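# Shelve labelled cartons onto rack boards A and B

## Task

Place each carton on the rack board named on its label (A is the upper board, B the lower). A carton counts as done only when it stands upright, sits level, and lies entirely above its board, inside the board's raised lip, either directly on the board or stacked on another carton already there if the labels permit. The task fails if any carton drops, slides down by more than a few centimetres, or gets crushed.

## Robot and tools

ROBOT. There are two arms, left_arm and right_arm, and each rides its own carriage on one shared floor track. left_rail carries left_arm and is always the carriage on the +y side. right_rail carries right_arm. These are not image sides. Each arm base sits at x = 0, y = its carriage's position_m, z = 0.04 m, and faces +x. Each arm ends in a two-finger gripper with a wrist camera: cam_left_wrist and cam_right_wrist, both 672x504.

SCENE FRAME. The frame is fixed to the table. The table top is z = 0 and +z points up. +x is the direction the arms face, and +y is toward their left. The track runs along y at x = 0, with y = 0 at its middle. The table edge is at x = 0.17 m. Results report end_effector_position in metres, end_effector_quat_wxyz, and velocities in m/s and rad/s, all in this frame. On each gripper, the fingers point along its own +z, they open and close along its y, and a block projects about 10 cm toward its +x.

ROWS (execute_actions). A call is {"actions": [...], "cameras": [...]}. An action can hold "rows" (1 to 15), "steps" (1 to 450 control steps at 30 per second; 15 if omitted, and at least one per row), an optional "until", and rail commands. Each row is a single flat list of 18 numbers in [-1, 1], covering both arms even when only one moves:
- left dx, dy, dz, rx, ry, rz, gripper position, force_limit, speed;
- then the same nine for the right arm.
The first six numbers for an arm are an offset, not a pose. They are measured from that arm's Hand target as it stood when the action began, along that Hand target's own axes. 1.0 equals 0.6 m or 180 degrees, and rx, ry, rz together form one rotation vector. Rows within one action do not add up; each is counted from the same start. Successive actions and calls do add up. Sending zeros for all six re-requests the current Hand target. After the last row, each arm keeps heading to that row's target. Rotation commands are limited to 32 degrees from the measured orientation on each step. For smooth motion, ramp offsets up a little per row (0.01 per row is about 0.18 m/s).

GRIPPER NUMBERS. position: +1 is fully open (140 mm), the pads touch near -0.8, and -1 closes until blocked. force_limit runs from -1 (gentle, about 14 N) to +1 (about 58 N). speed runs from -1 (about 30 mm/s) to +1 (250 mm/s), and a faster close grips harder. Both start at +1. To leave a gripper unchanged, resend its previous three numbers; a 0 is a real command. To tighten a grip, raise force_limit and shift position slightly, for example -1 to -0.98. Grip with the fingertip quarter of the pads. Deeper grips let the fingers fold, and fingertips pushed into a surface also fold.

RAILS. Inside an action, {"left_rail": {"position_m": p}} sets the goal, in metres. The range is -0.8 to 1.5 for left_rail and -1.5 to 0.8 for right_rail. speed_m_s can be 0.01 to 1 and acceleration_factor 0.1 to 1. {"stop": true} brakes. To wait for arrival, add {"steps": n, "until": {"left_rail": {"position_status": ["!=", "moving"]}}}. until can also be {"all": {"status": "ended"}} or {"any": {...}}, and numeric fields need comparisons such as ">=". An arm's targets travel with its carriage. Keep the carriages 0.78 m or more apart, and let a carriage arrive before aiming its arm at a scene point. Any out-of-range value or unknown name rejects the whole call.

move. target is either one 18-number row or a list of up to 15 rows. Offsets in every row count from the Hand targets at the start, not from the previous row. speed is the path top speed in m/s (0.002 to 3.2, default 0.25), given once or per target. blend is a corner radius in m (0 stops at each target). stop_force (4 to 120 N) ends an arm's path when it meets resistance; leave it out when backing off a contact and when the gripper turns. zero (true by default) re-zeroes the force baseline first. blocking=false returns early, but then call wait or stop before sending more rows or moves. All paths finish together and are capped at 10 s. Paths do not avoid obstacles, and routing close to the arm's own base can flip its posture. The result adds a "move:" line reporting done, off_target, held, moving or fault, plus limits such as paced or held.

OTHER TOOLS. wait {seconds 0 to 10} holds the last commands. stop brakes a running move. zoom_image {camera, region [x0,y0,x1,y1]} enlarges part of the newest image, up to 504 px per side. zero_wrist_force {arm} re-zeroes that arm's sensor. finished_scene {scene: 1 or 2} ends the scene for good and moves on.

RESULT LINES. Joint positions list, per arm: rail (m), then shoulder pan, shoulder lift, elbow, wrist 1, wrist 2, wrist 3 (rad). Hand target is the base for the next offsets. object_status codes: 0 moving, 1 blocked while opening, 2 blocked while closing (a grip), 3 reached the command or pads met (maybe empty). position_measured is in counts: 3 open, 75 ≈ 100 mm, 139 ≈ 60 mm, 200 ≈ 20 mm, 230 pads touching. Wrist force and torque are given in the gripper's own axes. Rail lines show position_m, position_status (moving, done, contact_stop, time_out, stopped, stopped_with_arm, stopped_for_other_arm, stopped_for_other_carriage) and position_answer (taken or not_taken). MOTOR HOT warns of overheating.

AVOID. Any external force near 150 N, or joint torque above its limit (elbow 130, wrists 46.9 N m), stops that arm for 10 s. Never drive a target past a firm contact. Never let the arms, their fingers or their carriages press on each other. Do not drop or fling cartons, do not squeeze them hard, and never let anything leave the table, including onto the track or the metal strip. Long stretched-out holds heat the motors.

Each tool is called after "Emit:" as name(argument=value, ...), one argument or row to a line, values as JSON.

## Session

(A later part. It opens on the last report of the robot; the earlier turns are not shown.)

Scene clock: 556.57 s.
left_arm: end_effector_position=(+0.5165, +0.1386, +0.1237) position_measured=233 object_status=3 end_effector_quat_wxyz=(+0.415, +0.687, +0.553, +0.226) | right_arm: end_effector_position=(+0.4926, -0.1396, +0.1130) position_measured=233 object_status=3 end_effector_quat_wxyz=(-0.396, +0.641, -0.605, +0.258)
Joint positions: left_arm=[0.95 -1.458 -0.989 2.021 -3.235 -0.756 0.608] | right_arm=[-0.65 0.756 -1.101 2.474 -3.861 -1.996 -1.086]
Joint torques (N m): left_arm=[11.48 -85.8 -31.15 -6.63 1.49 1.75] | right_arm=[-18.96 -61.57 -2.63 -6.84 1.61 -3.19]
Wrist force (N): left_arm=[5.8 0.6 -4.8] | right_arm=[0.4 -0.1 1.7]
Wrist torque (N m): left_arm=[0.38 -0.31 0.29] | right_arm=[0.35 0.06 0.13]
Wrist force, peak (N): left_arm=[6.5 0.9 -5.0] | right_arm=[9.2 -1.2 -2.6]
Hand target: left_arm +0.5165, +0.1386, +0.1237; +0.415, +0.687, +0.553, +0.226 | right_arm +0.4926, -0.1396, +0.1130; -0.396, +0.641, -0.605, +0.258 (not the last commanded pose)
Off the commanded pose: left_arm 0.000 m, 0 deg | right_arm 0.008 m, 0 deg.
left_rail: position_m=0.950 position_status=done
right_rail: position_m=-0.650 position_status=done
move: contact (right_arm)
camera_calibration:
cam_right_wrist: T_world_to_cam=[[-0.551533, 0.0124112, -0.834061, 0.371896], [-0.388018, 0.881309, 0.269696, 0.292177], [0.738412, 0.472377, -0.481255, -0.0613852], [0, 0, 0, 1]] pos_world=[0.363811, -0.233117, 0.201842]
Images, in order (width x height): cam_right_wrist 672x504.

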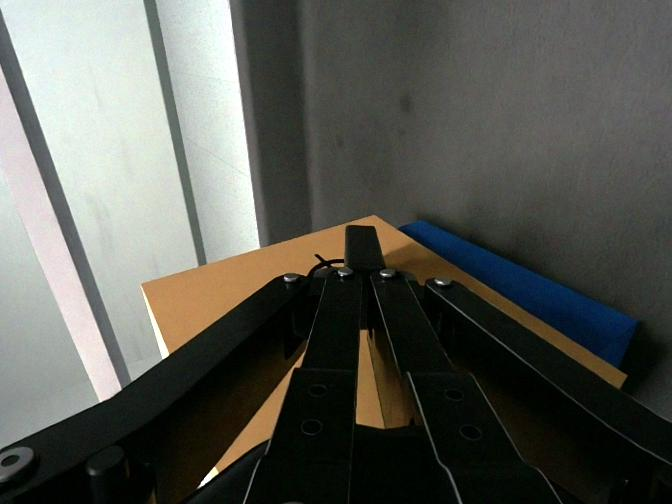

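Emit:
move(
  target=[-0.0193, 0, 0.0052, 0, 0, 0, -1, 0, 0, -0.0193, 0, 0.0052, 0, 0, 0, -1, 0, 0],
  speed=0.01,
  stop_force=35,
)

Scene clock: 561.03 s.
left_arm: end_effector_position=(+0.5165, +0.1370, +0.1237) position_measured=233 object_status=3 end_effector_quat_wxyz=(+0.415, +0.687, +0.553, +0.226) | right_arm: end_effector_position=(+0.4927, -0.1382, +0.1129) position_measured=233 object_status=3 end_effector_quat_wxyz=(-0.395, +0.641, -0.605, +0.258)
Joint positions: left_arm=[0.95 -1.458 -0.987 2.018 -3.232 -0.756 0.608] | right_arm=[-0.65 0.758 -1.1 2.472 -3.859 -1.999 -1.085]
Joint torques (N m): left_arm=[-2.76 -87.76 -36.6 -9.42 -9.63 1.79] | right_arm=[-5.95 -60.55 -20.55 -6.44 13.51 -2.3]
Wrist force (N): left_arm=[38.0 6.6 -15.9] | right_arm=[32.3 -5.2 -16.7]
Wrist torque (N m): left_arm=[0.20 0.14 0.22] | right_arm=[0.55 0.94 0.17]
Wrist force, peak (N): left_arm=[46.6 7.5 -26.2] | right_arm=[40.2 -4.5 -22.3]
Hand target: left_arm +0.5165, +0.1370, +0.1237; +0.415, +0.687, +0.553, +0.226 (not the last commanded pose) | right_arm +0.4927, -0.1382, +0.1129; -0.395, +0.641, -0.605, +0.258 (not the last commanded pose)
Off the commanded pose: left_arm 0.010 m, 0 deg | right_arm 0.011 m, 0 deg.
left_rail: position_m=0.950 position_status=done
right_rail: position_m=-0.650 position_status=done
move: contact (left_arm, right_arm)

Emit:
move(
  target=[-0.00495, 0.02731, -0.01847, 0, 0, 0, -1, 0, 0, -0.00495, -0.02731, -0.01847, 0, 0, 0, -1, 0, 0],
  speed=0.03,
  cameras=["all"],
)

Scene clock: 564.40 s.
left_arm: end_effector_position=(+0.5165, +0.1370, +0.1437) position_measured=233 object_status=3 end_effector_quat_wxyz=(+0.415, +0.687, +0.553, +0.226) | right_arm: end_effector_position=(+0.4927, -0.1383, +0.1328) position_measured=233 object_status=3 end_effector_quat_wxyz=(-0.395, +0.641, -0.605, +0.258)
Joint positions: left_arm=[0.95 -1.458 -1.018 2.016 -3.2 -0.756 0.608] | right_arm=[-0.65 0.758 -1.151 2.472 -3.808 -1.999 -1.085]
Joint torques (N m): left_arm=[-3.72 -94.53 -65.3 -8.33 -1.35 -0.2] | right_arm=[20.31 -69.99 -45.61 -8.32 6.25 0.79]
Wrist force (N): left_arm=[34.8 -4.5 -5.9] | right_arm=[31.7 8.6 -1.5]
Wrist torque (N m): left_arm=[0.49 0.11 0.40] | right_arm=[0.12 1.08 0.02]
Wrist force, peak (N): left_arm=[38.8 6.6 -16.3] | right_arm=[32.6 -5.6 -17.0]
Hand target: left_arm +0.5165, +0.1370, +0.1437; +0.415, +0.687, +0.553, +0.226 | right_arm +0.4927, -0.1382, +0.1329; -0.395, +0.641, -0.605, +0.258
Off the commanded pose: left_arm 0.000 m, 0 deg | right_arm 0.000 m, 0 deg.
left_rail: position_m=0.950 position_status=done
right_rail: position_m=-0.650 position_status=done
move: done
camera_calibration:
cam_left_wrist: T_world_to_cam=[[0.59545, -0.0484575, 0.80193, -0.402942], [-0.537462, -0.765944, 0.352794, 0.323689], [0.597138, -0.641078, -0.482126, 0.0347678], [0, 0, 0, 1]] pos_world=[0.393142, 0.250691, 0.225698]
cam_right_wrist: T_world_to_cam=[[-0.551635, 0.0121807, -0.833997, 0.388446], [-0.387505, 0.881691, 0.269187, 0.285591], [0.738606, 0.471671, -0.481651, -0.0526149], [0, 0, 0, 1]] pos_world=[0.36381, -0.231718, 0.221743]

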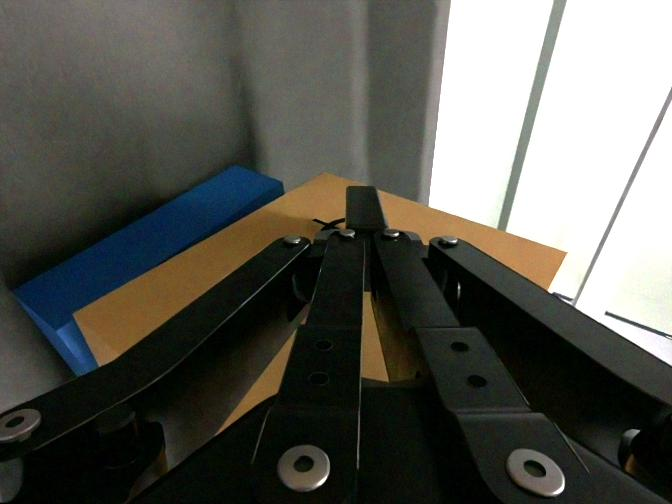

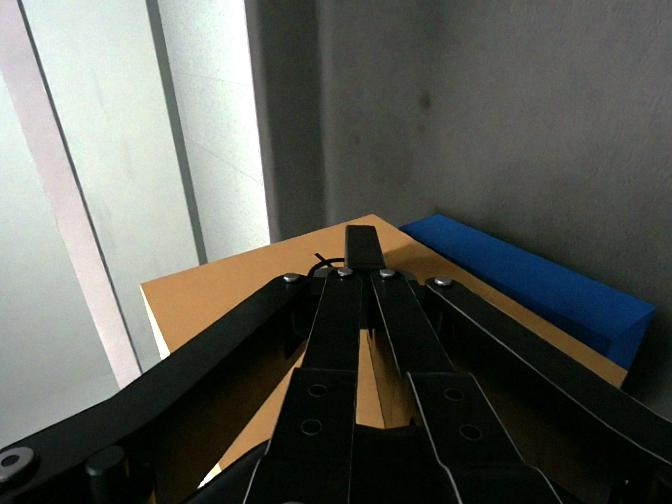

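Emit:
move(
  target=[-0.0297, 0.16384, -0.1108, 0, 0, 0, -1, 0, 0, -0.0297, -0.16384, -0.1108, 0, 0, 0, -1, 0, 0],
  speed=0.08,
)

Scene clock: 578.43 s.
left_arm: end_effector_position=(+0.5165, +0.1370, +0.2637) position_measured=233 object_status=3 end_effector_quat_wxyz=(+0.415, +0.687, +0.553, +0.226) | right_arm: end_effector_position=(+0.4927, -0.1381, +0.2529) position_measured=233 object_status=3 end_effector_quat_wxyz=(-0.395, +0.641, -0.605, +0.258)
Joint positions: left_arm=[0.95 -1.458 -1.186 1.978 -2.994 -0.756 0.608] | right_arm=[-0.65 0.759 -1.435 2.436 -3.488 -1.999 -1.085]
Joint torques (N m): left_arm=[-15.44 -86.57 -74.31 -8.93 -4.24 -3.95] | right_arm=[33.55 -56.39 -73.9 -8.2 11.36 3.08]
Wrist force (N): left_arm=[40.7 -4.2 -7.2] | right_arm=[37.0 8.8 -3.5]
Wrist torque (N m): left_arm=[0.48 0.22 0.35] | right_arm=[0.10 1.34 0.00]
Wrist force, peak (N): left_arm=[42.8 -2.8 -8.5] | right_arm=[38.8 7.8 -4.1]
Hand target: left_arm +0.5165, +0.1370, +0.2637; +0.415, +0.687, +0.553, +0.226 | right_arm +0.4927, -0.1380, +0.2529; -0.395, +0.641, -0.605, +0.258
Off the commanded pose: left_arm 0.000 m, 0 deg | right_arm 0.000 m, 0 deg.
left_rail: position_m=0.950 position_status=done
right_rail: position_m=-0.650 position_status=done
move: done

Emit:
move(
  target=[-0.0322, 0.1775, -0.12, 0, 0, 0, -1, 0, 0, -0.0322, -0.1775, -0.12, 0, 0, 0, -1, 0, 0],
  speed=0.1,
)

Scene clock: 583.97 s.
left_arm: end_effector_position=(+0.5165, +0.1369, +0.3937) position_measured=233 object_status=3 end_effector_quat_wxyz=(+0.415, +0.687, +0.553, +0.226) | right_arm: end_effector_position=(+0.4927, -0.1378, +0.3829) position_measured=233 object_status=3 end_effector_quat_wxyz=(-0.395, +0.641, -0.605, +0.258)
Joint positions: left_arm=[0.95 -1.458 -1.328 1.888 -2.762 -0.756 0.608] | right_arm=[-0.65 0.759 -1.664 2.333 -3.155 -2 -1.084]
Joint torques (N m): left_arm=[-18.61 -74 -84.08 -10.45 -7.89 -3.54] | right_arm=[41.41 -45.94 -87.69 -9.92 18.06 2.59]
Wrist force (N): left_arm=[55.0 -3.8 -11.3] | right_arm=[51.2 9.7 -6.6]
Wrist torque (N m): left_arm=[0.42 0.41 0.36] | right_arm=[0.10 1.61 -0.06]
Wrist force, peak (N): left_arm=[55.9 -2.7 -12.1] | right_arm=[51.8 8.2 -7.8]
Hand target: left_arm +0.5165, +0.1369, +0.3937; +0.415, +0.687, +0.553, +0.226 | right_arm +0.4927, -0.1378, +0.3829; -0.395, +0.641, -0.605, +0.258
Off the commanded pose: left_arm 0.000 m, 0 deg | right_arm 0.000 m, 0 deg.
left_rail: position_m=0.950 position_status=done
right_rail: position_m=-0.650 position_status=done
move: done

Emit:
move(
  target=[-0.05158, 0.29355, -0.19892, 0, 0, 0, -1, 0, 0, -0.0516, -0.29355, -0.19898, 0, 0, 0, -1, 0, 0],
  speed=0.1,
  cameras=["all"],
)

Scene clock: 589.97 s.
left_arm: end_effector_position=(+0.5165, +0.1379, +0.6086) position_measured=233 object_status=3 end_effector_quat_wxyz=(+0.415, +0.687, +0.553, +0.226) | right_arm: end_effector_position=(+0.4925, -0.1385, +0.5979) position_measured=233 object_status=3 end_effector_quat_wxyz=(-0.395, +0.641, -0.605, +0.258)
Joint positions: left_arm=[0.95 -1.458 -1.459 1.64 -2.383 -0.756 0.608] | right_arm=[-0.65 0.758 -1.85 2.058 -2.695 -1.999 -1.085]
Joint torques (N m): left_arm=[-10.71 -59.14 -80.45 -11.64 -9.71 -3.4] | right_arm=[5.62 -31.55 -91.23 -9.64 17.88 1.47]
Wrist force (N): left_arm=[54.6 -3.6 -10.4] | right_arm=[50.5 9.8 -6.1]
Wrist torque (N m): left_arm=[0.53 0.41 0.28] | right_arm=[0.12 1.68 0.03]
Wrist force, peak (N): left_arm=[56.5 -4.1 -10.8] | right_arm=[52.1 9.7 -5.8]
Hand target: left_arm +0.5165, +0.1378, +0.6087; +0.415, +0.687, +0.553, +0.226 | right_arm +0.4925, -0.1385, +0.5980; -0.395, +0.641, -0.605, +0.258
Off the commanded pose: left_arm 0.000 m, 0 deg | right_arm 0.000 m, 0 deg.
left_rail: position_m=0.950 position_status=done
right_rail: position_m=-0.650 position_status=done
move: done
camera_calibration:
cam_left_wrist: T_world_to_cam=[[0.595453, -0.04846, 0.801927, -0.77572], [-0.537416, -0.765993, 0.352758, 0.160307], [0.597176, -0.641019, -0.482156, 0.259412], [0, 0, 0, 1]] pos_world=[0.393141, 0.251491, 0.690598]
cam_right_wrist: T_world_to_cam=[[-0.551504, 0.0123576, -0.834081, 0.776197], [-0.387536, 0.88164, 0.269306, 0.160436], [0.738687, 0.47176, -0.481439, 0.17144], [0, 0, 0, 1]] pos_world=[0.363611, -0.231917, 0.686742]

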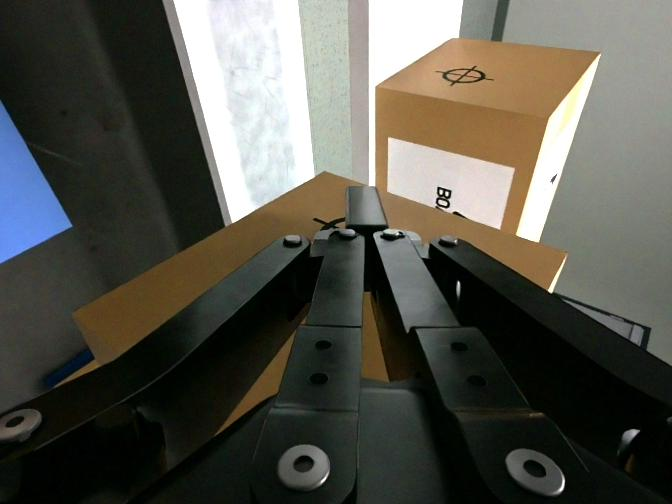

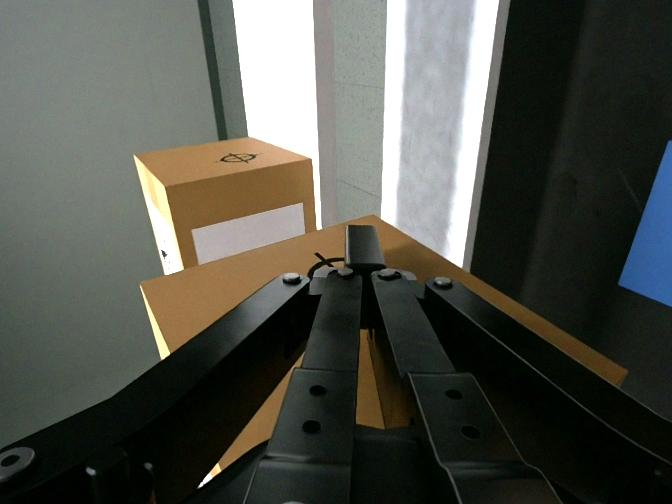

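Emit:
move(
  target=[0.122, -0.0164, -0.057, -0.00371, 0.02048, -0.01385, -1, 0, 0, -0.1273, -0.0044, 0.0407, -0.00371, -0.02048, -0.01385, -1, 0, 0],
  speed=0.06,
)

Scene clock: 597.27 s.
left_arm: end_effector_position=(+0.5056, +0.2184, +0.6088) position_measured=233 object_status=3 end_effector_quat_wxyz=(+0.406, +0.665, +0.579, +0.242) | right_arm: end_effector_position=(+0.5034, -0.0591, +0.5978) position_measured=233 object_status=3 end_effector_quat_wxyz=(-0.405, +0.665, -0.579, +0.243)
Joint positions: left_arm=[0.95 -1.476 -1.576 1.747 -2.283 -0.703 0.488] | right_arm=[-0.65 0.817 -1.737 1.973 -2.729 -1.983 -1.098]
Joint torques (N m): left_arm=[-41.11 -47.52 -56.46 -10.88 -2.41 -4.85] | right_arm=[45.29 -22.07 -90.29 -13.43 18.25 -2.36]
Wrist force (N): left_arm=[51.3 -3.7 -9.6] | right_arm=[46.7 9.9 -4.4]
Wrist torque (N m): left_arm=[0.54 0.30 0.35] | right_arm=[0.15 1.64 0.12]
Wrist force, peak (N): left_arm=[56.4 -3.7 -11.6] | right_arm=[52.1 10.1 -6.0]
Hand target: left_arm +0.5056, +0.2185, +0.6088; +0.406, +0.665, +0.579, +0.242 | right_arm +0.5034, -0.0590, +0.5978; -0.405, +0.665, -0.579, +0.243
Off the commanded pose: left_arm 0.000 m, 0 deg | right_arm 0.000 m, 0 deg.
left_rail: position_m=0.950 position_status=done
right_rail: position_m=-0.650 position_status=done
move: done

Emit:
move(
  target=[0.17708, 0, -0.04745, 0, 0, 0, -1, 0, 0, -0.17708, 0, 0.04745, 0, 0, 0, -1, 0, 0],
  speed=0.08,
)

Scene clock: 602.30 s.
left_arm: end_effector_position=(+0.5057, +0.3284, +0.6088) position_measured=233 object_status=3 end_effector_quat_wxyz=(+0.406, +0.665, +0.579, +0.242) | right_arm: end_effector_position=(+0.5035, +0.0509, +0.5976) position_measured=233 object_status=3 end_effector_quat_wxyz=(-0.405, +0.665, -0.579, +0.243)
Joint positions: left_arm=[0.95 -1.457 -1.75 1.908 -2.288 -0.712 0.512] | right_arm=[-0.65 0.938 -1.567 1.814 -2.702 -2.078 -1.014]
Joint torques (N m): left_arm=[-5.25 -36.1 -54.73 -10.56 -7.83 3.68] | right_arm=[43.09 -35.54 -90.16 -9.99 9.34 3.15]
Wrist force (N): left_arm=[51.9 -3.3 -10.6] | right_arm=[47.7 10.4 -4.6]
Wrist torque (N m): left_arm=[0.57 0.34 0.15] | right_arm=[0.20 1.65 -0.04]
Wrist force, peak (N): left_arm=[54.2 -3.9 -11.0] | right_arm=[51.5 10.4 -5.5]
Hand target: left_arm +0.5057, +0.3285, +0.6088; +0.406, +0.665, +0.579, +0.242 | right_arm +0.5035, +0.0510, +0.5976; -0.405, +0.665, -0.579, +0.243
Off the commanded pose: left_arm 0.000 m, 0 deg | right_arm 0.000 m, 0 deg.
left_rail: position_m=0.950 position_status=done
right_rail: position_m=-0.650 position_status=done
move: done

Emit:
move(
  target=[0.33806, 0, -0.09058, 0, 0, 0, -1, 0, 0, -0.33806, 0, 0.09058, 0, 0, 0, -1, 0, 0],
  speed=0.1,
  cameras=["all"],
)

Scene clock: 608.70 s.
left_arm: end_effector_position=(+0.5057, +0.5384, +0.6089) position_measured=233 object_status=3 end_effector_quat_wxyz=(+0.406, +0.665, +0.579, +0.242) | right_arm: end_effector_position=(+0.5035, +0.2609, +0.5973) position_measured=233 object_status=3 end_effector_quat_wxyz=(-0.405, +0.665, -0.579, +0.243)
Joint positions: left_arm=[0.95 -1.39 -2.097 2.137 -2.232 -0.75 0.596] | right_arm=[-0.65 1.089 -1.248 1.431 -2.574 -2.192 -0.897]
Joint torques (N m): left_arm=[-5.97 -5.2 -53.94 -10.44 -10.41 3.52] | right_arm=[45.95 -59.38 -92.73 -10.93 8.86 3.18]
Wrist force (N): left_arm=[57.3 -3.1 -11.4] | right_arm=[52.6 9.7 -5.5]
Wrist torque (N m): left_arm=[0.53 0.32 0.17] | right_arm=[0.01 1.74 -0.05]
Wrist force, peak (N): left_arm=[58.0 -3.4 -12.2] | right_arm=[52.8 10.3 -5.3]
Hand target: left_arm +0.5057, +0.5385, +0.6089; +0.406, +0.665, +0.579, +0.242 | right_arm +0.5035, +0.2610, +0.5973; -0.405, +0.665, -0.579, +0.243
Off the commanded pose: left_arm 0.000 m, 0 deg | right_arm 0.000 m, 0 deg.
left_rail: position_m=0.950 position_status=done
right_rail: position_m=-0.650 position_status=done
move: done
camera_calibration:
cam_left_wrist: T_world_to_cam=[[0.597426, -0.00157055, 0.801922, -0.776374], [-0.475683, -0.805765, 0.352802, 0.451414], [0.645607, -0.592234, -0.482132, 0.472], [0, 0, 0, 1]] pos_world=[0.37383, 0.642049, 0.690898]
cam_right_wrist: T_world_to_cam=[[-0.550906, -0.0309426, -0.833994, 0.787887], [-0.455468, 0.848517, 0.269384, -0.144443], [0.699322, 0.528262, -0.481546, -0.0202685], [0, 0, 0, 1]] pos_world=[0.382436, 0.157649, 0.686243]

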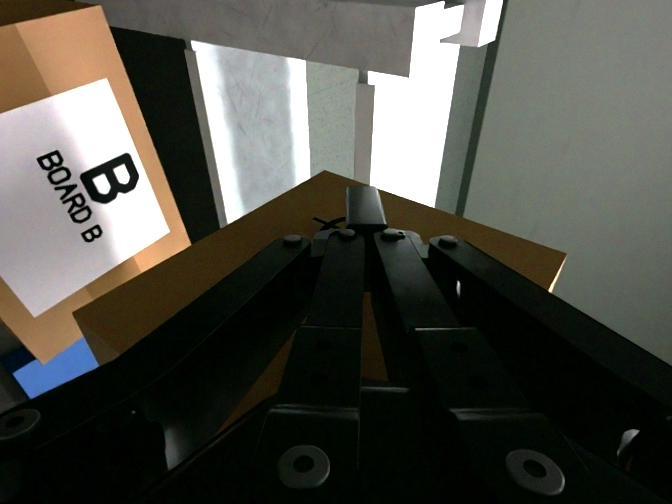

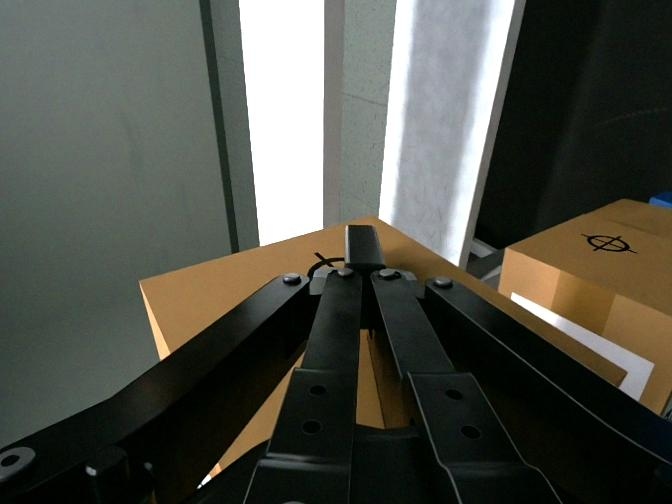

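Emit:
zoom_image(
  camera="cam_left_wrist",
  region=[160, 0, 540, 250],
)

Scaled by 1.326 from the camera's 672x504 image, which has a finer 960x720 frame.

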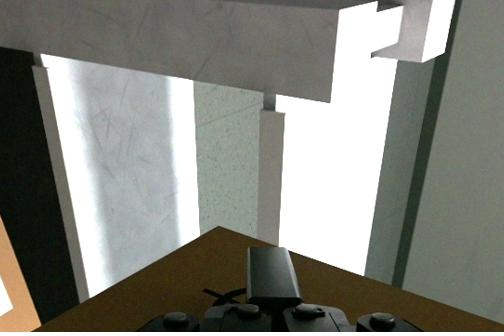

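Emit:
move(
  target=[0.05653, 0.15296, 0.21101, 0, 0, 0, -1, 0, 0, 0.05653, -0.15296, 0.21101, 0, 0, 0, -1, 0, 0],
  speed=0.1,
)

Scene clock: 621.30 s.
left_arm: end_effector_position=(+0.6656, +0.5385, +0.6089) position_measured=233 object_status=3 end_effector_quat_wxyz=(+0.406, +0.665, +0.579, +0.242) | right_arm: end_effector_position=(+0.6635, +0.2609, +0.5974) position_measured=233 object_status=3 end_effector_quat_wxyz=(-0.405, +0.665, -0.579, +0.243)
Joint positions: left_arm=[0.95 -1.032 -1.836 2.019 -2.602 -0.993 0.943] | right_arm=[-0.65 0.932 -1.142 1.291 -2.606 -2.074 -1.018]
Joint torques (N m): left_arm=[-17.14 0.29 -76.41 -12.53 -14.71 2.89] | right_arm=[12.63 -74.51 -90.78 -9.54 18.2 -2.52]
Wrist force (N): left_arm=[52.9 -3.7 -10.2] | right_arm=[49.1 10.4 -4.4]
Wrist torque (N m): left_arm=[0.48 0.40 0.16] | right_arm=[0.13 1.61 0.14]
Wrist force, peak (N): left_arm=[57.7 -3.8 -11.7] | right_arm=[53.2 9.7 -5.7]
Hand target: left_arm +0.6657, +0.5384, +0.6089; +0.406, +0.665, +0.579, +0.242 | right_arm +0.6636, +0.2610, +0.5974; -0.405, +0.665, -0.579, +0.243
Off the commanded pose: left_arm 0.000 m, 0 deg | right_arm 0.000 m, 0 deg.
left_rail: position_m=0.950 position_status=done
right_rail: position_m=-0.650 position_status=done
move: done

Forward the remaining 0.155 m.

Emit:
move(
  target=[0.05477, 0.14818, 0.20442, 0, 0, 0, -1, 0, 0, 0.05477, -0.14818, 0.20442, 0, 0, 0, -1, 0, 0],
  speed=0.1,
  cameras=["all"],
)

Emit:
zoom_image(
  camera="cam_left_wrist",
  region=[40, 0, 440, 330],
)

Emit:
zoom_image(
  camera="cam_right_wrist",
  region=[290, 0, 672, 400],
)

Scene clock: 627.70 s.
left_arm: end_effector_position=(+0.8206, +0.5385, +0.6089) position_measured=233 object_status=3 end_effector_quat_wxyz=(+0.406, +0.665, +0.579, +0.242) | right_arm: end_effector_position=(+0.8185, +0.2608, +0.5975) position_measured=233 object_status=3 end_effector_quat_wxyz=(-0.405, +0.665, -0.579, +0.243)
Joint positions: left_arm=[0.95 -0.807 -1.593 1.825 -2.727 -1.168 1.104] | right_arm=[-0.65 0.806 -0.998 1.077 -2.574 -1.974 -1.105]
Joint torques (N m): left_arm=[-20.36 -29.08 -75.91 -12.2 -16.44 4.06] | right_arm=[19.05 -84.07 -88.13 -9.47 18.51 -3.03]
Wrist force (N): left_arm=[52.5 -3.2 -10.7] | right_arm=[48.4 10.1 -4.3]
Wrist torque (N m): left_arm=[0.55 0.39 0.14] | right_arm=[0.11 1.65 0.14]
Wrist force, peak (N): left_arm=[54.8 -3.5 -11.5] | right_arm=[50.1 11.5 -6.9]
Hand target: left_arm +0.8207, +0.5384, +0.6089; +0.406, +0.665, +0.579, +0.242 | right_arm +0.8186, +0.2609, +0.5975; -0.405, +0.665, -0.579, +0.243
Off the commanded pose: left_arm 0.000 m, 0 deg | right_arm 0.000 m, 0 deg.
left_rail: position_m=0.950 position_status=done
right_rail: position_m=-0.650 position_status=done
move: done
camera_calibration:
cam_left_wrist: T_world_to_cam=[[0.597416, -0.00148701, 0.80193, -0.964636], [-0.475564, -0.80584, 0.352788, 0.601148], [0.645703, -0.592131, -0.482129, 0.268612], [0, 0, 0, 1]] pos_world=[0.68873, 0.642048, 0.690998]
cam_right_wrist: T_world_to_cam=[[-0.550895, -0.0309677, -0.834, 0.961531], [-0.455424, 0.848561, 0.269319, -0.000978839], [0.69936, 0.52819, -0.481571, -0.240334], [0, 0, 0, 1]] pos_world=[0.697336, 0.157549, 0.686443]

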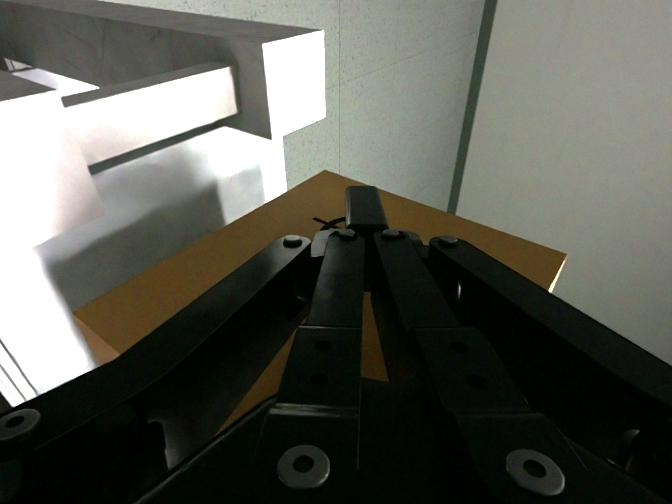

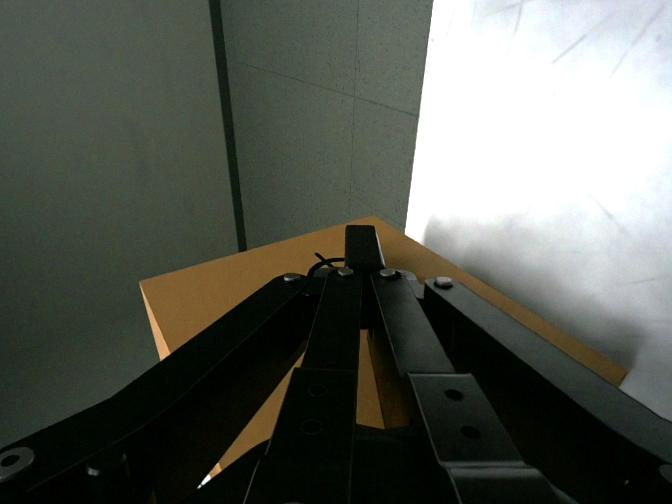

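Scaled by 1.260 from the camera's 672x504 image, which has a finer 960x720 frame.

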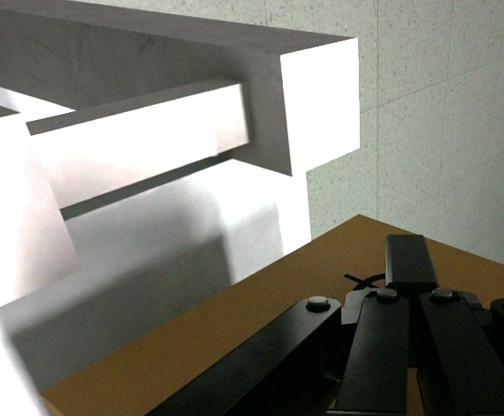

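Scaled by 1.260 from the camera's 672x504 image, which has a finer 960x720 frame.

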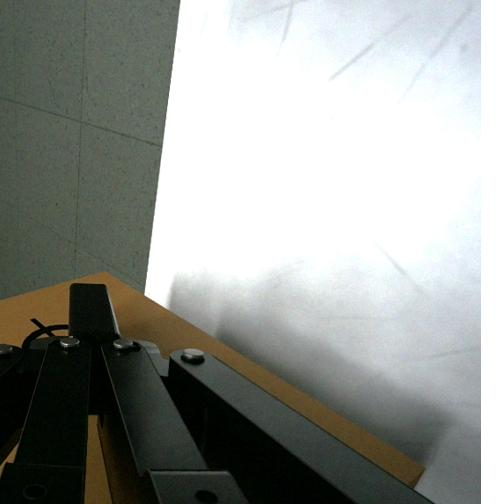

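Emit:
move(
  target=[0.01305, -0.08069, 0.04868, 0, 0, 0, -1, 0, 0, 0.01305, 0.08069, 0.04868, 0, 0, 0, -1, 0, 0],
  speed=0.02,
  stop_force=7,
)

Scene clock: 644.67 s.
left_arm: end_effector_position=(+0.8181, +0.5384, +0.5597) position_measured=233 object_status=3 end_effector_quat_wxyz=(+0.406, +0.665, +0.579, +0.242) | right_arm: end_effector_position=(+0.8162, +0.2609, +0.5518) position_measured=233 object_status=3 end_effector_quat_wxyz=(-0.405, +0.665, -0.579, +0.243)
Joint positions: left_arm=[0.95 -0.81 -1.574 1.895 -2.816 -1.165 1.102] | right_arm=[-0.65 0.807 -0.991 1.146 -2.65 -1.976 -1.104]
Joint torques (N m): left_arm=[-31.13 -49 -70.72 -7.03 -17.47 0.25] | right_arm=[38.98 -95.95 -80.02 -8.31 17.74 -0.49]
Wrist force (N): left_arm=[52.6 1.9 -14.6] | right_arm=[44.6 2.8 -9.4]
Wrist torque (N m): left_arm=[0.26 0.27 0.24] | right_arm=[0.29 1.44 0.02]
Wrist force, peak (N): left_arm=[53.7 8.5 -22.6] | right_arm=[50.9 9.4 -5.9]
Hand target: left_arm +0.8182, +0.5385, +0.5598; +0.406, +0.665, +0.579, +0.242 (not the last commanded pose) | right_arm +0.8162, +0.2609, +0.5518; -0.405, +0.665, -0.579, +0.243 (not the last commanded pose)
Off the commanded pose: left_arm 0.008 m, 0 deg | right_arm 0.011 m, 0 deg.
left_rail: position_m=0.950 position_status=done
right_rail: position_m=-0.650 position_status=done
move: contact (left_arm, right_arm)

Emit:
move(
  target=[0.00149, -0.00819, 0.00554, 0, 0, 0, -1, 0, 0, 0.00149, 0.00819, 0.00554, 0, 0, 0, -1, 0, 0],
  speed=0.01,
  stop_force=6,
  cameras=["all"],
)

Emit:
zoom_image(
  camera="cam_left_wrist",
  region=[40, 0, 440, 400],
)

Emit:
zoom_image(
  camera="cam_right_wrist",
  region=[290, 0, 672, 400],
)

Scene clock: 649.63 s.
left_arm: end_effector_position=(+0.8182, +0.5384, +0.5593) position_measured=233 object_status=3 end_effector_quat_wxyz=(+0.406, +0.664, +0.579, +0.242) | right_arm: end_effector_position=(+0.8162, +0.2608, +0.5513) position_measured=233 object_status=3 end_effector_quat_wxyz=(-0.405, +0.664, -0.579, +0.243)
Joint positions: left_arm=[0.95 -0.81 -1.574 1.896 -2.818 -1.165 1.102] | right_arm=[-0.65 0.807 -0.991 1.147 -2.652 -1.976 -1.104]
Joint torques (N m): left_arm=[-23.14 -39.35 -64.25 -4.98 -16.69 0.48] | right_arm=[24.87 -86.3 -75.64 -6.07 17.69 -0.94]
Wrist force (N): left_arm=[52.9 6.4 -20.7] | right_arm=[45.5 -1.0 -14.7]
Wrist torque (N m): left_arm=[0.10 0.26 0.18] | right_arm=[0.39 1.42 0.07]
Wrist force, peak (N): left_arm=[53.6 10.4 -24.9] | right_arm=[45.8 -3.2 -16.2]
Hand target: left_arm +0.8182, +0.5384, +0.5593; +0.406, +0.664, +0.579, +0.242 (not the last commanded pose) | right_arm +0.8162, +0.2608, +0.5513; -0.405, +0.664, -0.579, +0.243 (not the last commanded pose)
Off the commanded pose: left_arm 0.006 m, 0 deg | right_arm 0.005 m, 0 deg.
left_rail: position_m=0.950 position_status=done
right_rail: position_m=-0.650 position_status=done
move: contact (left_arm, right_arm)
camera_calibration:
cam_left_wrist: T_world_to_cam=[[0.597139, -0.0011792, 0.802137, -0.923345], [-0.475726, -0.805668, 0.352963, 0.617417], [0.64584, -0.592366, -0.481657, 0.24597], [0, 0, 0, 1]] pos_world=[0.686229, 0.642049, 0.641197]
cam_right_wrist: T_world_to_cam=[[-0.550523, -0.0305252, -0.834262, 0.921489], [-0.455578, 0.848393, 0.26959, 0.010403], [0.699552, 0.528486, -0.480966, -0.261592], [0, 0, 0, 1]] pos_world=[0.695038, 0.157551, 0.640141]

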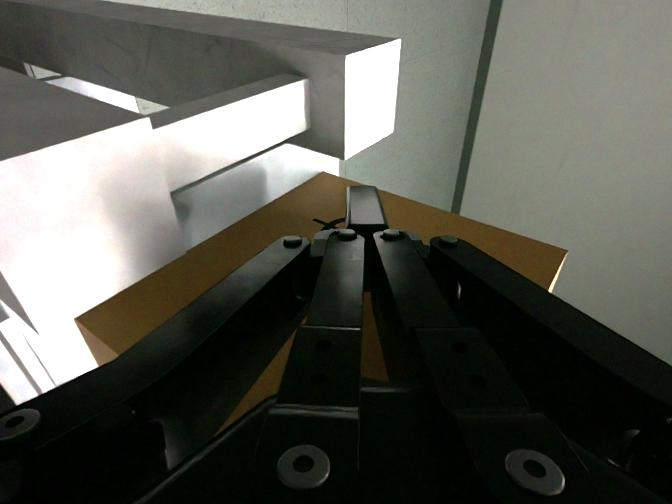

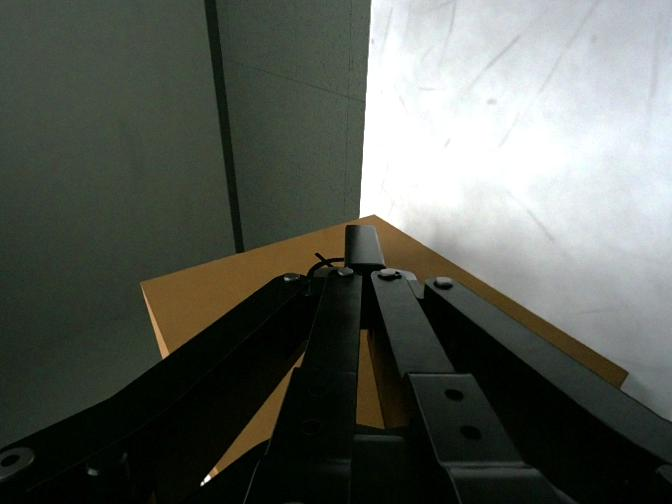

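Scaled by 1.260 from the camera's 672x504 image, which has a finer 960x720 frame.

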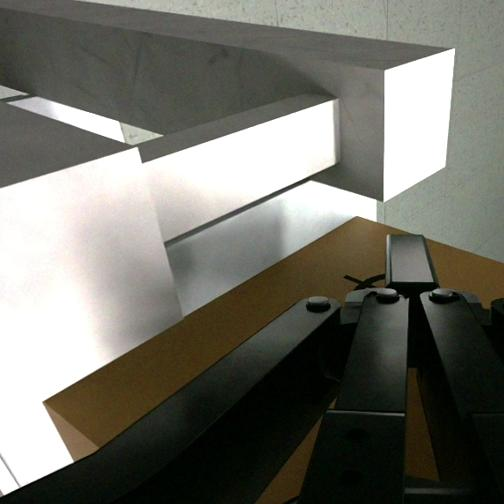

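Scaled by 1.260 from the camera's 672x504 image, which has a finer 960x720 frame.

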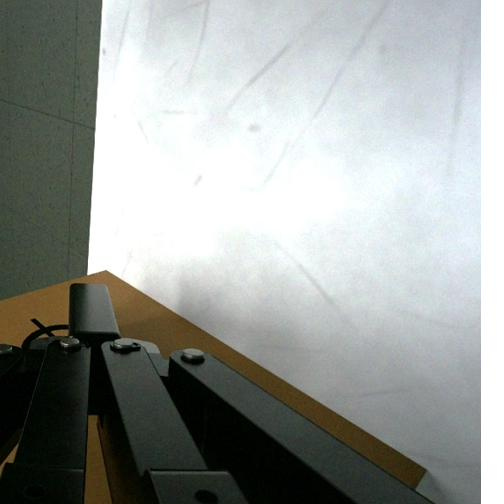

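Emit:
move(
  target=[0.0483, 0, -0.01294, 0, 0, 0, -1, 0, 0, 0.0483, 0, -0.01294, 0, 0, 0, -1, 0, 0],
  speed=0.03,
  cameras=["all"],
)

Scene clock: 657.77 s.
left_arm: end_effector_position=(+0.8182, +0.5683, +0.5593) position_measured=233 object_status=3 end_effector_quat_wxyz=(+0.406, +0.664, +0.579, +0.242) | right_arm: end_effector_position=(+0.8162, +0.2309, +0.5514) position_measured=233 object_status=3 end_effector_quat_wxyz=(-0.405, +0.664, -0.579, +0.243)
Joint positions: left_arm=[0.95 -0.775 -1.597 1.92 -2.827 -1.193 1.125] | right_arm=[-0.65 0.786 -1.034 1.215 -2.683 -1.958 -1.118]
Joint torques (N m): left_arm=[23.14 -57.62 -37.94 -6.89 -1.81 3.37] | right_arm=[-18.34 -103.16 -41.42 -6.57 2.93 -2.4]
Wrist force (N): left_arm=[2.5 0.3 -1.4] | right_arm=[-1.2 0.9 1.3]
Wrist torque (N m): left_arm=[0.37 -0.64 0.06] | right_arm=[0.54 0.23 0.22]
Wrist force, peak (N): left_arm=[53.8 6.8 -21.2] | right_arm=[46.0 -1.2 -14.4]
Hand target: left_arm +0.8182, +0.5684, +0.5593; +0.406, +0.664, +0.579, +0.242 | right_arm +0.8162, +0.2308, +0.5514; -0.405, +0.664, -0.579, +0.243
Off the commanded pose: left_arm 0.000 m, 0 deg | right_arm 0.000 m, 0 deg.
left_rail: position_m=0.950 position_status=done
right_rail: position_m=-0.650 position_status=done
move: done
camera_calibration:
cam_left_wrist: T_world_to_cam=[[0.597049, -0.0010959, 0.802204, -0.923427], [-0.475718, -0.805676, 0.352958, 0.641474], [0.64593, -0.592356, -0.481549, 0.263593], [0, 0, 0, 1]] pos_world=[0.686229, 0.671949, 0.641297]
cam_right_wrist: T_world_to_cam=[[-0.550523, -0.0305252, -0.834262, 0.92066], [-0.455578, 0.848393, 0.26959, 0.0357429], [0.699552, 0.528486, -0.480966, -0.245742], [0, 0, 0, 1]] pos_world=[0.695038, 0.127651, 0.640241]

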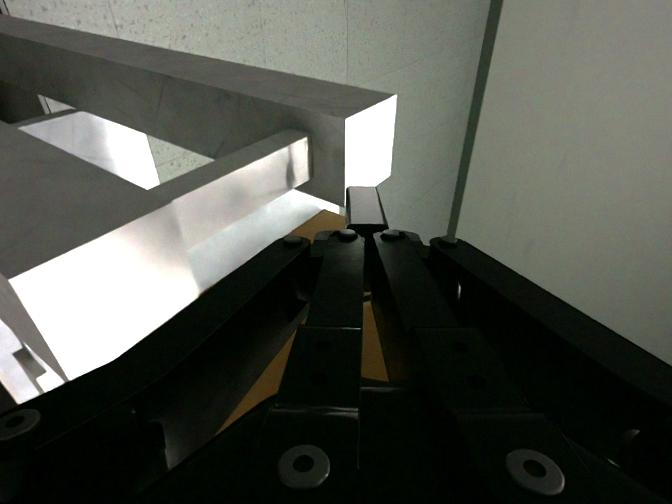

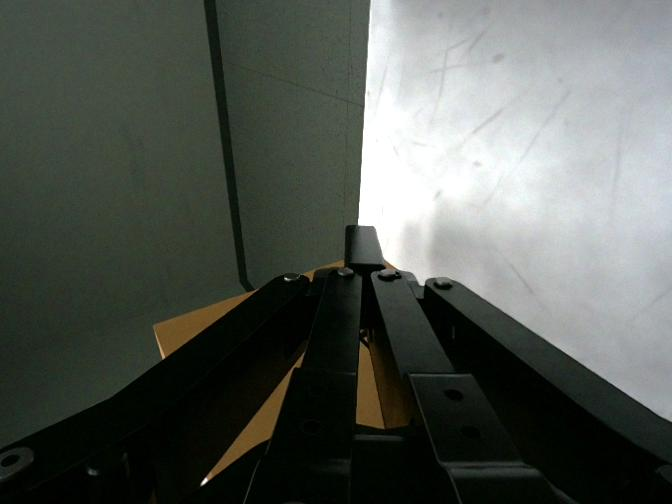

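Emit:
move(
  target=[
    [-0.08833, -0.239, -0.32971, 0, 0, 0, -1, 0, 0, -0.08833, 0.239, -0.32971, 0, 0, 0, -1, 0, 0],
    [-0.17815, -0.68367, -0.48483, 0, 0, 0, -1, 0, 0, 0.39017, 0.6715, -0.64183, 0, 0, 0, -1, 0, 0],
  ],
  speed=0.3,
  blend=[0.05, 0],
)

Emit:
execute_actions(
  actions=[
    {"left_rail": {"position_m": 1.1}, "right_rail": {"position_m": -0.3}},
    {"steps": 150, "until": {"all": {"status": "ended"}}},
  ],
  cameras=["all"],
)

Emit:
zoom_image(
  camera="cam_left_wrist",
  region=[180, 100, 480, 280],
)

Emit:
zoom_image(
  camera="cam_right_wrist",
  region=[230, 130, 530, 310],
)

Scene clock: 670.53 s.
left_arm: end_effector_position=(+0.3302, +0.5405, +0.4000) position_measured=233 object_status=3 end_effector_quat_wxyz=(+0.406, +0.664, +0.579, +0.242) | right_arm: end_effector_position=(+0.3300, -0.0949, +0.3998) position_measured=233 object_status=3 end_effector_quat_wxyz=(-0.405, +0.664, -0.579, +0.243)
Joint positions: left_arm=[0.95 -1.946 -2.302 2.438 -1.619 -0.589 -0.286] | right_arm=[-0.65 1.064 -1.758 2.359 -3.006 -2.174 -0.918]
Joint torques (N m): left_arm=[-16 22.02 -62.84 -1.83 4.31 -2.75] | right_arm=[18.86 -37.84 -34.96 -4.15 -5.38 2.65]
Wrist force (N): left_arm=[2.3 0.6 -1.2] | right_arm=[-1.8 1.2 2.1]
Wrist torque (N m): left_arm=[0.42 -0.60 0.31] | right_arm=[0.56 0.34 0.08]
Wrist force, peak (N): left_arm=[2.9 -1.8 -1.3] | right_arm=[0.1 -1.3 3.8]
Hand target: left_arm +0.3302, +0.5405, +0.4000; +0.406, +0.664, +0.579, +0.242 | right_arm +0.3300, -0.0949, +0.3998; -0.405, +0.664, -0.579, +0.243
Off the commanded pose: left_arm 0.000 m, 0 deg | right_arm 0.000 m, 0 deg.
left_rail: position_m=0.950 position_status=done
right_rail: position_m=-0.650 position_status=done
move: done

Scene clock: 672.03 s.
left_arm: end_effector_position=(+0.3302, +0.6905, +0.4000) position_measured=233 object_status=3 end_effector_quat_wxyz=(+0.406, +0.664, +0.579, +0.242) | right_arm: end_effector_position=(+0.3300, +0.2551, +0.3998) position_measured=233 object_status=3 end_effector_quat_wxyz=(-0.405, +0.664, -0.579, +0.243)
Joint positions: left_arm=[1.1 -1.946 -2.302 2.438 -1.619 -0.589 -0.286] | right_arm=[-0.3 1.064 -1.758 2.359 -3.005 -2.174 -0.918]
Joint torques (N m): left_arm=[-9 -2.38 -57.38 -4.56 2.85 -3.62] | right_arm=[3.74 -20.17 -57.34 -3.99 -1.79 2.48]
Wrist force (N): left_arm=[2.1 0.3 -1.2] | right_arm=[-1.6 1.2 1.8]
Wrist torque (N m): left_arm=[0.36 -0.58 0.30] | right_arm=[0.56 0.28 0.07]
Wrist force, peak (N): left_arm=[4.5 0.7 -1.8] | right_arm=[-3.5 0.9 2.1]
Hand target: left_arm +0.3302, +0.6905, +0.4000; +0.406, +0.664, +0.579, +0.242 | right_arm +0.3300, +0.2551, +0.3998; -0.405, +0.664, -0.579, +0.243
Tool commands: left_gripper/position=-1.0 left_gripper/force_limit=+0.0 left_gripper/speed=+0.0 right_gripper/position=-1.0 right_gripper/force_limit=+0.0 right_gripper/speed=+0.0
Off the commanded pose: left_arm 0.000 m, 0 deg | right_arm 0.000 m, 0 deg.
left_rail: position_m=1.100 position_status=done
right_rail: position_m=-0.300 position_status=done
camera_calibration:
cam_left_wrist: T_world_to_cam=[[0.597049, -0.0010959, 0.802204, -0.504062], [-0.475718, -0.805676, 0.352958, 0.564039], [0.64593, -0.592356, -0.481549, 0.574434], [0, 0, 0, 1]] pos_world=[0.198229, 0.794149, 0.481897]
cam_right_wrist: T_world_to_cam=[[-0.550486, -0.0305948, -0.834284, 0.527271], [-0.455622, 0.848391, 0.269521, -0.165292], [0.699553, 0.528486, -0.480967, 0.00872893], [0, 0, 0, 1]] pos_world=[0.208838, 0.15175, 0.488641]

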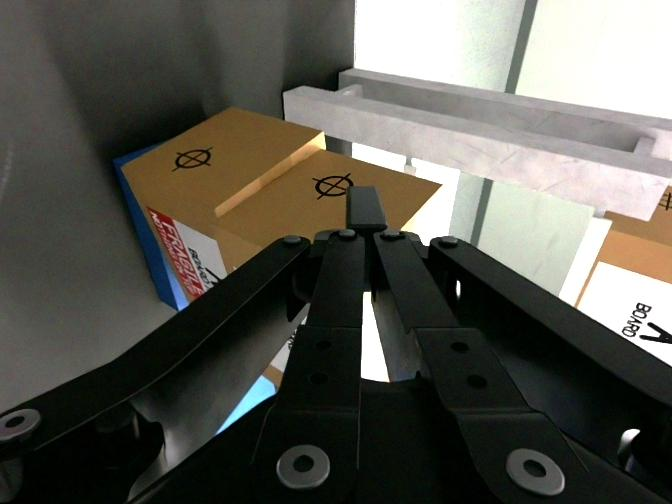

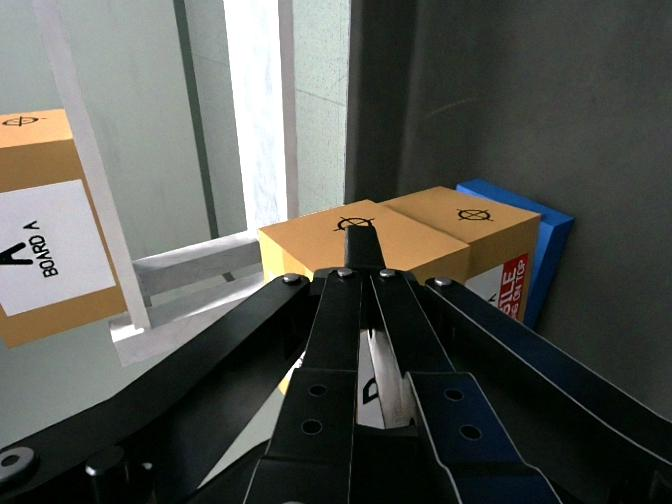

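Scaled by 1.680 from the camera's 672x504 image, which has a finer 960x720 frame.

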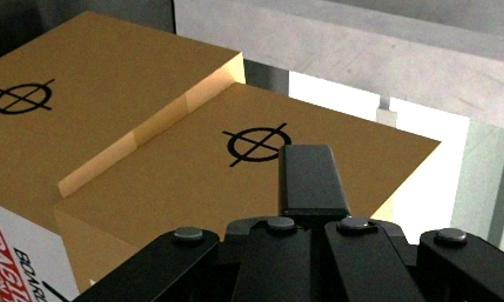

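Scaled by 1.680 from the camera's 672x504 image, which has a finer 960x720 frame.

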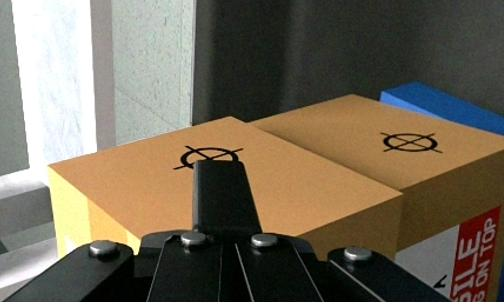

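Emit:
move(
  target=[0.0077, -0.0331, 0.3379, -0.0047, 0.02594, -0.01754, -1, 0, 0, 0.0096, 0.0147, 0.3765, -0.0047, -0.02594, -0.01754, -1, 0, 0],
  speed=0.12,
)

Emit:
move(
  target=[-0.0564, 0, 0.01512, 0, 0, 0, -1, 0, 0, -0.0564, 0, 0.01512, 0, 0, 0, -1, 0, 0],
  speed=0.015,
  stop_force=8,
  cameras=["all"],
)

Emit:
zoom_image(
  camera="cam_left_wrist",
  region=[290, 170, 430, 275],
)

Emit:
zoom_image(
  camera="cam_right_wrist",
  region=[290, 210, 430, 315],
)

Scene clock: 693.93 s.
left_arm: end_effector_position=(+0.4802, +0.6425, +0.2709) position_measured=233 object_status=3 end_effector_quat_wxyz=(+0.393, +0.635, +0.611, +0.262) | right_arm: end_effector_position=(+0.5051, +0.3078, +0.2667) position_measured=233 object_status=3 end_effector_quat_wxyz=(-0.417, +0.692, -0.545, +0.222)
Joint positions: left_arm=[1.1 -1.499 -1.725 2.535 -2.786 -0.646 0.313] | right_arm=[-0.3 0.788 -1.374 2.321 -3.469 -1.88 -1.179]
Joint torques (N m): left_arm=[19.09 -10.6 -49.06 -5.85 -0.34 3.42] | right_arm=[-19.46 -36.27 -50.05 -6.82 3.04 -2.84]
Wrist force (N): left_arm=[2.9 0.7 -1.2] | right_arm=[-0.9 0.6 1.4]
Wrist torque (N m): left_arm=[0.47 -0.75 0.04] | right_arm=[0.42 0.13 0.25]
Wrist force, peak (N): left_arm=[2.6 0.7 -2.4] | right_arm=[-1.9 1.1 2.0]
Hand target: left_arm +0.4803, +0.6425, +0.2709; +0.393, +0.635, +0.611, +0.262 | right_arm +0.5051, +0.3078, +0.2667; -0.417, +0.692, -0.545, +0.222
Off the commanded pose: left_arm 0.000 m, 0 deg | right_arm 0.000 m, 0 deg.
left_rail: position_m=1.100 position_status=done
right_rail: position_m=-0.300 position_status=done
move: done

Scene clock: 697.07 s.
left_arm: end_effector_position=(+0.4831, +0.6145, +0.2708) position_measured=233 object_status=3 end_effector_quat_wxyz=(+0.393, +0.635, +0.611, +0.262) | right_arm: end_effector_position=(+0.5023, +0.3363, +0.2666) position_measured=233 object_status=3 end_effector_quat_wxyz=(-0.417, +0.692, -0.545, +0.222)
Joint positions: left_arm=[1.1 -1.497 -1.67 2.492 -2.799 -0.647 0.316] | right_arm=[-0.3 0.828 -1.343 2.277 -3.447 -1.912 -1.154]
Joint torques (N m): left_arm=[-18.93 -39.63 -28.53 -3.81 -0.16 -0.37] | right_arm=[-14.08 -60.24 -24.55 -6.25 4.91 -2.93]
Wrist force (N): left_arm=[9.3 0.4 -3.6] | right_arm=[5.7 -0.8 -2.5]
Wrist torque (N m): left_arm=[0.43 -0.56 0.05] | right_arm=[0.42 0.46 0.13]
Wrist force, peak (N): left_arm=[21.8 4.4 -9.3] | right_arm=[14.1 -0.3 -6.7]
Hand target: left_arm +0.4831, +0.6144, +0.2708; +0.393, +0.635, +0.611, +0.262 (not the last commanded pose) | right_arm +0.5023, +0.3363, +0.2666; -0.417, +0.692, -0.545, +0.222 (not the last commanded pose)
Off the commanded pose: left_arm 0.007 m, 0 deg | right_arm 0.006 m, 0 deg.
left_rail: position_m=1.100 position_status=done
right_rail: position_m=-0.300 position_status=done
move: contact (left_arm, right_arm)
camera_calibration:
cam_left_wrist: T_world_to_cam=[[0.59424, 0.0582575, 0.802175, -0.52698], [-0.393309, -0.848935, 0.353012, 0.607813], [0.70156, -0.525276, -0.481558, 0.300341], [0, 0, 0, 1]] pos_world=[0.341504, 0.704456, 0.352797]
cam_right_wrist: T_world_to_cam=[[-0.544851, -0.085093, -0.834204, 0.528935], [-0.537576, 0.798949, 0.269615, -0.0620387], [0.643544, 0.595348, -0.481053, -0.213126], [0, 0, 0, 1]] pos_world=[0.391997, 0.221459, 0.355442]

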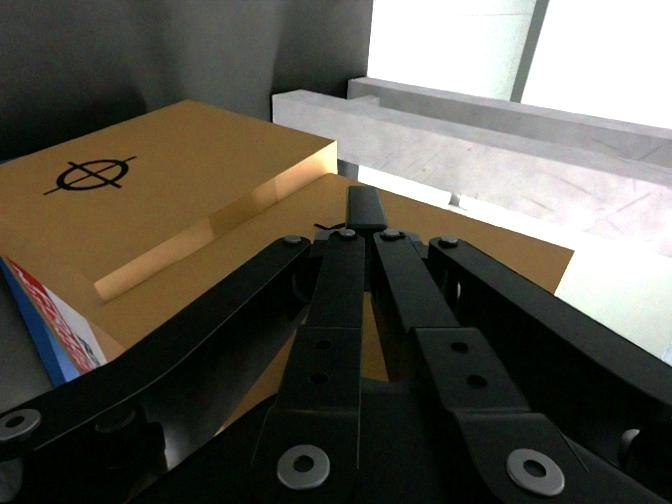

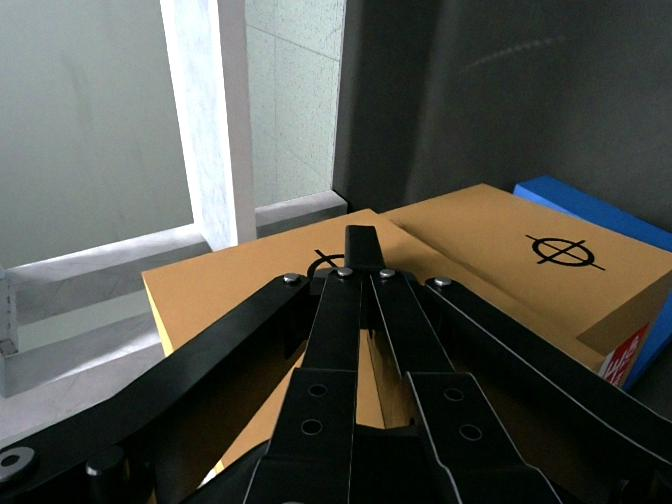

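Scaled by 3.600 from the camera's 672x504 image, which has a finer 960x720 frame.

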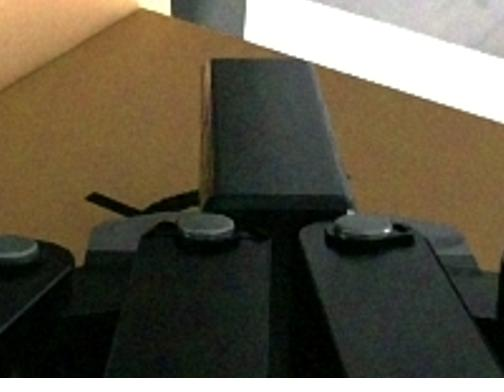

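Scaled by 3.600 from the camera's 672x504 image, which has a finer 960x720 frame.

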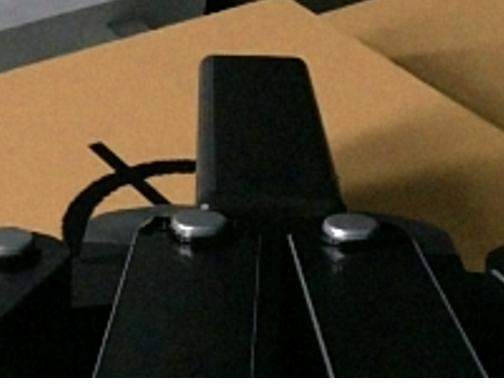

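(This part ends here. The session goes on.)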